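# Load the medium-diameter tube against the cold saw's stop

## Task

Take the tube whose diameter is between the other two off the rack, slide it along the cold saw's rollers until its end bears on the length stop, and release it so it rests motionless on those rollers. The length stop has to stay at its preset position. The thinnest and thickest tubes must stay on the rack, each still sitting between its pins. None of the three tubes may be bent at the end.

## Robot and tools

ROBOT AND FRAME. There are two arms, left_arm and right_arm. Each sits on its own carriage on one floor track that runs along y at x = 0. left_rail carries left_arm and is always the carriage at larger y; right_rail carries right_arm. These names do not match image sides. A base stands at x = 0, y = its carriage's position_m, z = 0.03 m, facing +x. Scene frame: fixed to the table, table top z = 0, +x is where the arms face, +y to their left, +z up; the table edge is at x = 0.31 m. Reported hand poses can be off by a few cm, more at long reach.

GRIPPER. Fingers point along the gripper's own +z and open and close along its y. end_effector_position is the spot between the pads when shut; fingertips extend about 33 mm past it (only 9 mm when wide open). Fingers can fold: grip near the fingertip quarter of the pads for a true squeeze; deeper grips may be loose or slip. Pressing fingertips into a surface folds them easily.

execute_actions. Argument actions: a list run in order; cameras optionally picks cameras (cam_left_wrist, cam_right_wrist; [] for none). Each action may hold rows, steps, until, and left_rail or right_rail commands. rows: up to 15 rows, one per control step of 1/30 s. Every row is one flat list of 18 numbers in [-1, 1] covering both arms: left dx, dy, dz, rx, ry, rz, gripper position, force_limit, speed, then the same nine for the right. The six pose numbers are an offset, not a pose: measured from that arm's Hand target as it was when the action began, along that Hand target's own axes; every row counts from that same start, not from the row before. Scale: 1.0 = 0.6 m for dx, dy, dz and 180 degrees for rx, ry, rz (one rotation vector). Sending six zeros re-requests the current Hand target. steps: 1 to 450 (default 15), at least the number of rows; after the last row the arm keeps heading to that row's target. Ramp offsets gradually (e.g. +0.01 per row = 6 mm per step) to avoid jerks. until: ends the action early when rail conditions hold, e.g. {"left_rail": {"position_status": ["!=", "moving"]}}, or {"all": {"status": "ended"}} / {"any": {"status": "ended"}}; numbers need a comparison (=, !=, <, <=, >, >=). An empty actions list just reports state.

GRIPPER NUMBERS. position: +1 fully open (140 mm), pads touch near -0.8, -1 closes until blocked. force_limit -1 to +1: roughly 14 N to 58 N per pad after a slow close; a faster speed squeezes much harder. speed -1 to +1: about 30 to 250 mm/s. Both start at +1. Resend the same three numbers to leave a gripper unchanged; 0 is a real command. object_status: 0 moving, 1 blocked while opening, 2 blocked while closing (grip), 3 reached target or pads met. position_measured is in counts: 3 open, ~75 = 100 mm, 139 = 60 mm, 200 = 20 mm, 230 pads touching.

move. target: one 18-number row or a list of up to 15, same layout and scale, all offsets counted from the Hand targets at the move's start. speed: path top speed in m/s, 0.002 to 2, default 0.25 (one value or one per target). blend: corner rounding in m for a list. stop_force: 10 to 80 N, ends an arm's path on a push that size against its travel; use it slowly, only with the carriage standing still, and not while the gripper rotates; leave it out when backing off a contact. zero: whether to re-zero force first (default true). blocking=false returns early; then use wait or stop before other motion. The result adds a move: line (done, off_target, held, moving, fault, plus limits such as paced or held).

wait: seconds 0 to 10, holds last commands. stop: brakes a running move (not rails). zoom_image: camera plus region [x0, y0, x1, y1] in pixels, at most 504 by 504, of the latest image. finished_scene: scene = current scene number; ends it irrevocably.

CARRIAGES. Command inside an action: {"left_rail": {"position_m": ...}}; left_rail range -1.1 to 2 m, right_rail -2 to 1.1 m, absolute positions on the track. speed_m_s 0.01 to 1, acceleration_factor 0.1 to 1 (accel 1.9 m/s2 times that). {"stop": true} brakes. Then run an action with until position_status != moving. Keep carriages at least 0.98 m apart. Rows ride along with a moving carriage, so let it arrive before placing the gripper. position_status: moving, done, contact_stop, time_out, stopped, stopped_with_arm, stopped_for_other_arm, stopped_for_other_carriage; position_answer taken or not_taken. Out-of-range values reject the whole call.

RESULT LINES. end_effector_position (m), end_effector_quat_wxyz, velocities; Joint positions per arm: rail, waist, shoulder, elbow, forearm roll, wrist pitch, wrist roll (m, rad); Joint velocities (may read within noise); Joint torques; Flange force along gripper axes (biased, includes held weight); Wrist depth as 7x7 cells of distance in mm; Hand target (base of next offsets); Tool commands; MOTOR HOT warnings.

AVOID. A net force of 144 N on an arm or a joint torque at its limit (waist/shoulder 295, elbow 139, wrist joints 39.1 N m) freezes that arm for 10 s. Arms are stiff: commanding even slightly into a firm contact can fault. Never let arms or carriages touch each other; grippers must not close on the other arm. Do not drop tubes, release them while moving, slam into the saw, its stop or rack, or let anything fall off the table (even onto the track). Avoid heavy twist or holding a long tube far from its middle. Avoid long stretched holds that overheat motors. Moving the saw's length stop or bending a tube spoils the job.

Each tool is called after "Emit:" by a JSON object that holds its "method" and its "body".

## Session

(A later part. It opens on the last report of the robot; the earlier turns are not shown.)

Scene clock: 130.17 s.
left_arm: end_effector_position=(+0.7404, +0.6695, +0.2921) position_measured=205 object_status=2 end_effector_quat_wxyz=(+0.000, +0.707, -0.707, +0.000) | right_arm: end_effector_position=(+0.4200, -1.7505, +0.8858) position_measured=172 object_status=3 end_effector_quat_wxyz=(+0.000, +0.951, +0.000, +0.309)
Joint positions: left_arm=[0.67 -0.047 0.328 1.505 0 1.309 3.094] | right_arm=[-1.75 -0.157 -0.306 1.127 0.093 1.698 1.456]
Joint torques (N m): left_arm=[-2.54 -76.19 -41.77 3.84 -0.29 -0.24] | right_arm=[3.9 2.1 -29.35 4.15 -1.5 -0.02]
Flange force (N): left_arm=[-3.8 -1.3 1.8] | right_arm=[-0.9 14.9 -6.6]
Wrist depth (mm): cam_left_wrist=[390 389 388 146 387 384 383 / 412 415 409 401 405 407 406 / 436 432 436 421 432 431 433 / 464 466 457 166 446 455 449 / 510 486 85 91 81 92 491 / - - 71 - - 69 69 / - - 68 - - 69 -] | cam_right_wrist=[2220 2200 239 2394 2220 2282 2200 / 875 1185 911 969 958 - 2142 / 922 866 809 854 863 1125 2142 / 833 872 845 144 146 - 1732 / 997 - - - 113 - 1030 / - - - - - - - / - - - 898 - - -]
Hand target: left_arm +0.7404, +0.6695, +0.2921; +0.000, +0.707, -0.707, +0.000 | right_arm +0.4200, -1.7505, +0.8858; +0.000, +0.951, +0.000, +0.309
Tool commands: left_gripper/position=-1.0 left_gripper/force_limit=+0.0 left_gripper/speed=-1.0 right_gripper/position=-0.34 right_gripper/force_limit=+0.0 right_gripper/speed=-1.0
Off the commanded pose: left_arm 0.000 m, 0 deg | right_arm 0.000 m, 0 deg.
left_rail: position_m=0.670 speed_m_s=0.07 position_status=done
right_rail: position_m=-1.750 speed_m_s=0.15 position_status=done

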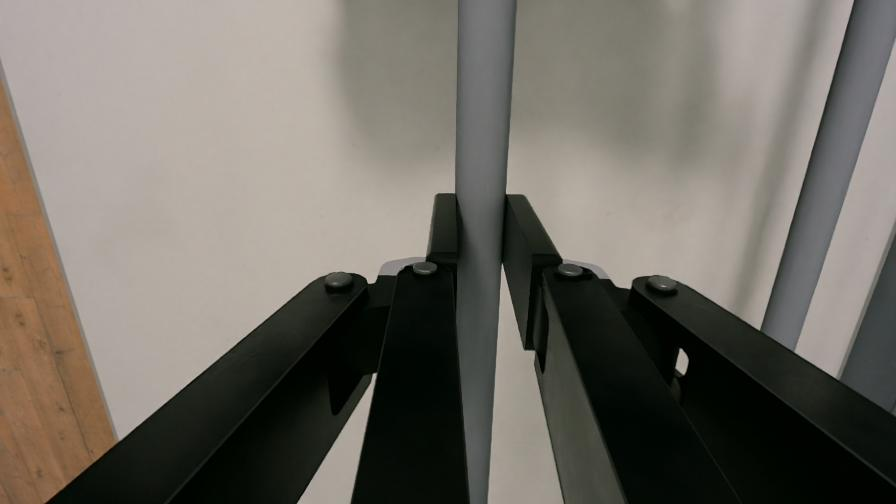

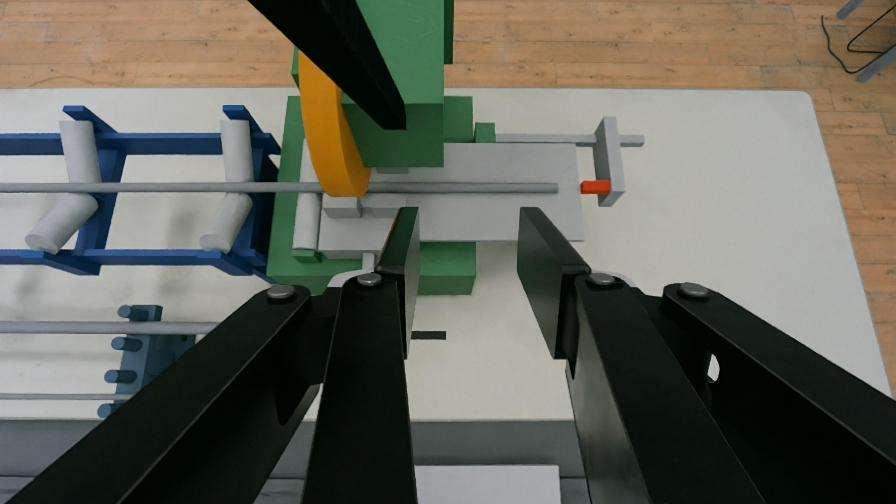

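Emit:
{"method": "execute_actions", "body": {"actions": [{"left_rail":{"position_m":0.636,"speed_m_s":0.05,"acceleration_factor":0.1},"steps":180,"until":{"all":{"status":"ended"}}}], "cameras": ["cam_right_wrist"]}}

Emit:
{"method": "zoom_image", "body": {"camera": "cam_right_wrist", "region": [500, 120, 640, 220]}}

Emit:
{"method": "move", "body": {"target": [0.027,0,0,0,0,0,-1,0,-1,0,0,0,0,0,0,-0.34,0,-1], "speed": 0.006, "stop_force": 10, "cameras": ["cam_right_wrist"]}}

Emit:
{"method": "zoom_image", "body": {"camera": "cam_right_wrist", "region": [500, 120, 640, 220]}}

Scene clock: 136.10 s.
left_arm: end_effector_position=(+0.7404, +0.6355, +0.2921) position_measured=205 object_status=2 end_effector_quat_wxyz=(+0.000, +0.707, -0.707, +0.000) | right_arm: end_effector_position=(+0.4200, -1.7505, +0.8858) position_measured=172 object_status=3 end_effector_quat_wxyz=(+0.000, +0.951, +0.000, +0.309)
Joint positions: left_arm=[0.636 -0.047 0.328 1.505 0 1.309 3.094] | right_arm=[-1.75 -0.157 -0.306 1.127 0.093 1.698 1.456]
Joint torques (N m): left_arm=[-2.33 -76.48 -41.93 3.98 -0.28 -0.18] | right_arm=[3.71 2.05 -29.09 4.14 -1.52 0.02]
Flange force (N): left_arm=[-3.3 -1.8 2.6] | right_arm=[0.5 14.6 -6.7]
Wrist depth (mm): cam_left_wrist=[390 390 390 144 386 384 384 / 412 410 408 153 408 408 404 / 439 434 437 163 430 428 421 / 470 462 457 165 447 450 471 / 508 488 85 91 81 80 490 / 1449 - 71 - - 69 68 / - - 68 - - 69 -] | cam_right_wrist=[1878 1908 238 2240 2304 2240 2180 / 915 947 491 - 895 - - / - 872 904 866 869 1163 2035 / 801 801 831 145 135 1157 1110 / - - - - - - 1100 / - - - - - - - / - - - 922 - - -]
Hand target: left_arm +0.7404, +0.6355, +0.2921; +0.000, +0.707, -0.707, +0.000 | right_arm +0.4200, -1.7505, +0.8858; +0.000, +0.951, +0.000, +0.309
Tool commands: left_gripper/position=-1.0 left_gripper/force_limit=+0.0 left_gripper/speed=-1.0 right_gripper/position=-0.34 right_gripper/force_limit=+0.0 right_gripper/speed=-1.0
Off the commanded pose: left_arm 0.000 m, 0 deg | right_arm 0.000 m, 0 deg.
left_rail: position_m=0.636 speed_m_s=0.05 position_status=done
right_rail: position_m=-1.750 speed_m_s=0.15 position_status=done
Images, in order (width x height): cam_right_wrist 896x504.

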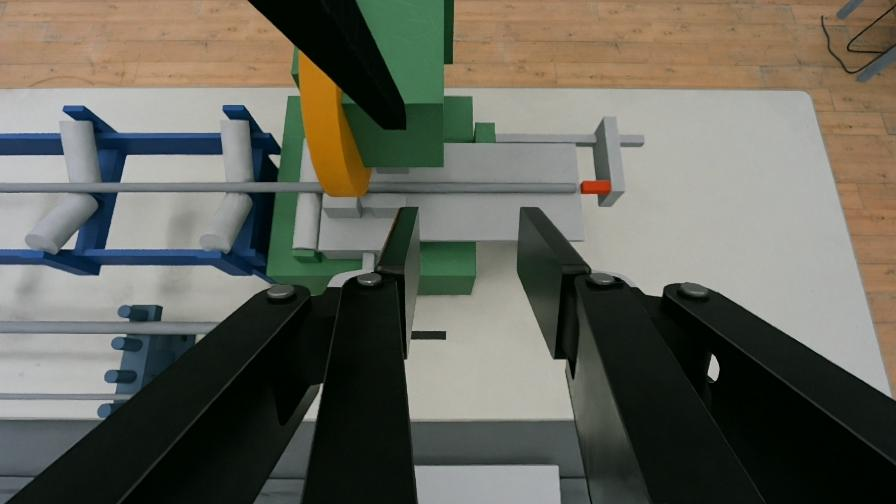

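Scaled by 3.600 from the camera's 896x504 image, which has a finer 1280x720 frame.

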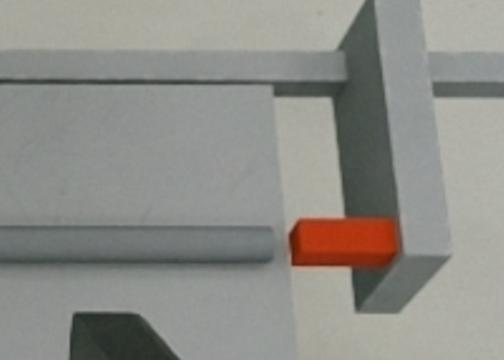

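Scene clock: 138.83 s.
left_arm: end_effector_position=(+0.7404, +0.6226, +0.2920) position_measured=205 object_status=2 end_effector_quat_wxyz=(+0.000, +0.707, -0.707, +0.000) | right_arm: end_effector_position=(+0.4200, -1.7505, +0.8858) position_measured=172 object_status=3 end_effector_quat_wxyz=(+0.000, +0.951, +0.000, +0.309)
Joint positions: left_arm=[0.636 -0.065 0.328 1.505 0 1.309 3.077] | right_arm=[-1.75 -0.157 -0.306 1.127 0.093 1.698 1.456]
Joint torques (N m): left_arm=[-12.36 -76.13 -42.16 -1.25 -0.62 -0.2] | right_arm=[3.87 2.29 -29.31 4.22 -1.42 0.09]
Flange force (N): left_arm=[-17.0 -1.3 1.8] | right_arm=[-0.8 15.0 -6.3]
Wrist depth (mm): cam_left_wrist=[392 391 388 146 383 386 383 / 409 411 410 152 409 404 402 / 438 434 433 162 430 424 421 / 472 463 455 166 447 456 452 / 510 488 85 91 81 80 501 / 1484 - 71 - - 69 69 / - - 68 - - 69 -] | cam_right_wrist=[2161 2220 238 2180 2282 2200 2220 / 943 1197 575 947 1174 1221 2261 / 888 1110 819 866 863 1105 1923 / 831 785 851 - 167 - - / - - - - - - - / - - - - - - - / - - - 915 - - -]
Hand target: left_arm +0.7404, +0.6226, +0.2920; +0.000, +0.707, -0.707, +0.000 (not the last commanded pose) | right_arm +0.4200, -1.7505, +0.8858; +0.000, +0.951, +0.000, +0.309
Off the commanded pose: left_arm 0.003 m, 0 deg | right_arm 0.000 m, 0 deg.
left_rail: position_m=0.636 speed_m_s=0.05 position_status=done
right_rail: position_m=-1.750 speed_m_s=0.15 position_status=done
move: contact (left_arm)
Images, in order (width x height): cam_right_wrist 896x504.

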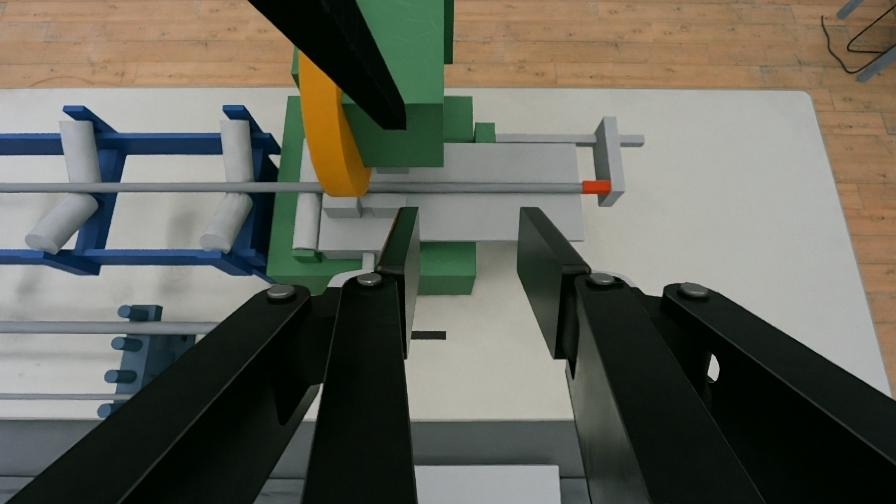

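Scaled by 3.600 from the camera's 896x504 image, which has a finer 1280x720 frame.

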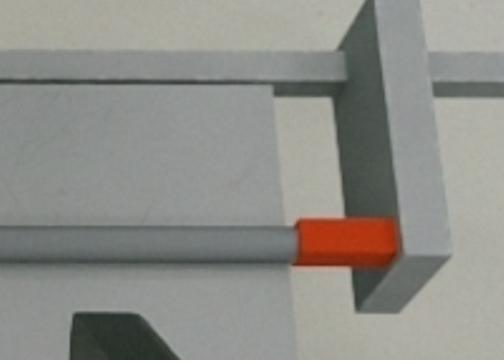

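Contact, stop unmoved. Release and retreat.

Emit:
{"method": "execute_actions", "body": {"actions": [{"rows":[[0,0,0,0,0,0,-0.4,0,-1,0,0,0,0,0,0,-0.34,0,-1]],"steps":45}], "cameras": []}}

Emit:
{"method": "move", "body": {"target": [0,0,-0.2,0,0,0,-0.4,0,-1,0,0,0,0,0,0,-0.34,0,-1], "speed": 0.12}}

Emit:
{"method": "zoom_image", "body": {"camera": "cam_right_wrist", "region": [500, 120, 640, 220]}}

Scene clock: 142.93 s.
left_arm: end_effector_position=(+0.7404, +0.6226, +0.2921) position_measured=179 object_status=3 end_effector_quat_wxyz=(+0.000, +0.707, -0.707, +0.000) | right_arm: end_effector_position=(+0.4200, -1.7505, +0.8858) position_measured=172 object_status=3 end_effector_quat_wxyz=(+0.000, +0.951, +0.000, +0.309)
Joint positions: left_arm=[0.636 -0.065 0.328 1.505 0 1.309 3.077] | right_arm=[-1.75 -0.157 -0.306 1.127 0.093 1.698 1.456]
Joint torques (N m): left_arm=[-2.11 -73.56 -39.94 4.2 -0.27 -0.18] | right_arm=[4.3 1.98 -29.3 4.2 -1.53 0]
Flange force (N): left_arm=[-3.0 -1.0 -1.5] | right_arm=[-0.2 17.0 -6.8]
Wrist depth (mm): cam_left_wrist=[391 388 390 145 387 386 385 / 410 412 410 154 407 408 400 / 437 435 434 162 431 430 426 / 463 462 456 165 141 455 448 / 501 479 85 175 86 86 486 / - - 71 198 - 76 68 / - - - 209 - - 65] | cam_right_wrist=[2261 2518 231 2442 2282 2123 2240 / 885 936 334 825 895 - 2087 / 875 954 878 872 848 - 2105 / 825 842 872 145 144 - 2544 / - - - - - - 1009 / - - - - - - - / - - - 904 - - -]
Hand target: left_arm +0.7404, +0.6226, +0.2920; +0.000, +0.707, -0.707, +0.000 | right_arm +0.4200, -1.7505, +0.8858; +0.000, +0.951, +0.000, +0.309
Off the commanded pose: left_arm 0.000 m, 0 deg | right_arm 0.000 m, 0 deg.
left_rail: position_m=0.636 speed_m_s=0.05 position_status=done
right_rail: position_m=-1.750 speed_m_s=0.15 position_status=done
No camera images: "cameras" was empty.

Scene clock: 144.27 s.
left_arm: end_effector_position=(+0.7403, +0.6226, +0.4121) position_measured=179 object_status=3 end_effector_quat_wxyz=(+0.000, +0.707, -0.707, +0.000) | right_arm: end_effector_position=(+0.4200, -1.7505, +0.8858) position_measured=172 object_status=3 end_effector_quat_wxyz=(+0.000, +0.951, +0.000, +0.309)
Joint positions: left_arm=[0.636 -0.065 0.297 1.329 0 1.516 3.077] | right_arm=[-1.75 -0.157 -0.306 1.127 0.093 1.698 1.456]
Joint torques (N m): left_arm=[-1.75 -72.01 -41.37 4.38 -0.29 -0.23] | right_arm=[3.63 1.86 -29.15 4.25 -1.5 0.05]
Flange force (N): left_arm=[-2.7 -0.9 -1.7] | right_arm=[0.4 13.8 -6.7]
Wrist depth (mm): cam_left_wrist=[1186 501 498 493 498 499 512 / 1271 541 530 518 523 524 532 / 1362 563 550 546 556 547 556 / 1441 - 586 138 141 585 575 / 1569 - 85 313 86 86 594 / - - 71 670 - 76 68 / - - - - - - 65] | cam_right_wrist=[2282 2220 238 2035 2200 2492 2240 / 932 908 344 536 1180 - 1850 / 875 828 895 851 878 - 1908 / 828 803 848 822 167 - 2105 / - - - - 113 - 1026 / - - - - - - - / - - - 882 - - -]
Hand target: left_arm +0.7404, +0.6226, +0.4120; +0.000, +0.707, -0.707, +0.000 | right_arm +0.4200, -1.7505, +0.8858; +0.000, +0.951, +0.000, +0.309
Off the commanded pose: left_arm 0.000 m, 0 deg | right_arm 0.000 m, 0 deg.
left_rail: position_m=0.636 speed_m_s=0.05 position_status=done
right_rail: position_m=-1.750 speed_m_s=0.15 position_status=done
move: done

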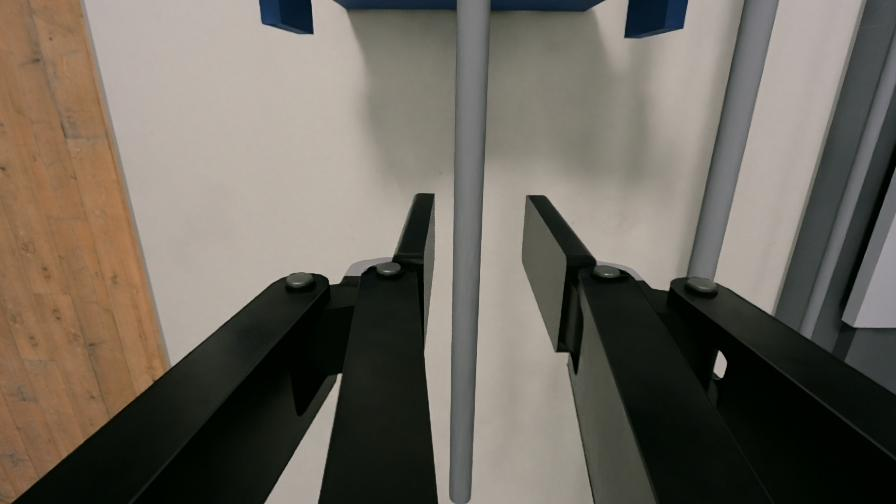

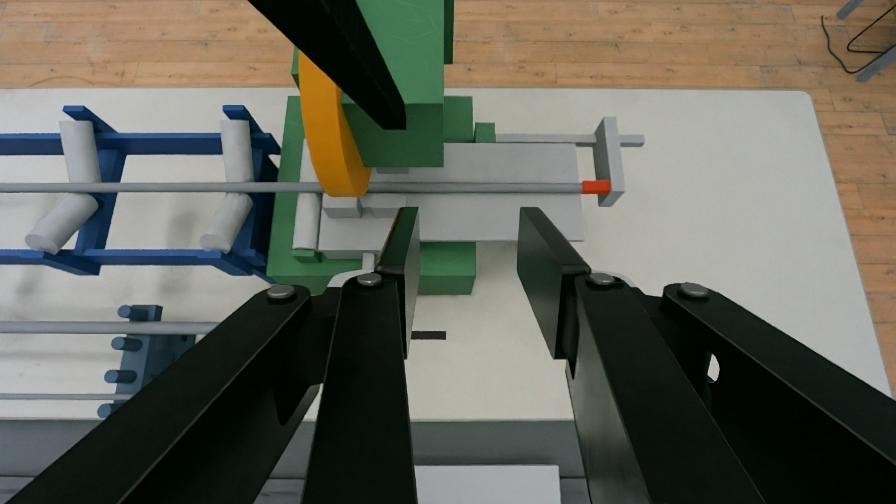

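Scaled by 3.600 from the camera's 896x504 image, which has a finer 1280x720 frame.

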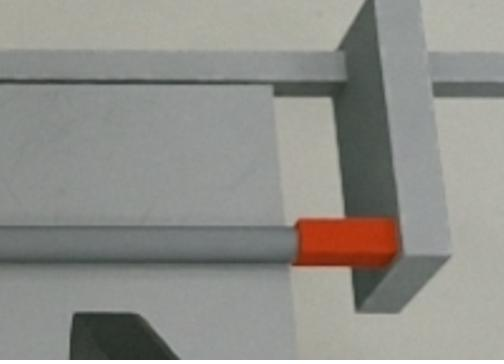

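Emit:
{"method": "finished_scene", "body": {"scene": 3}}

The scene is finished: the task was done.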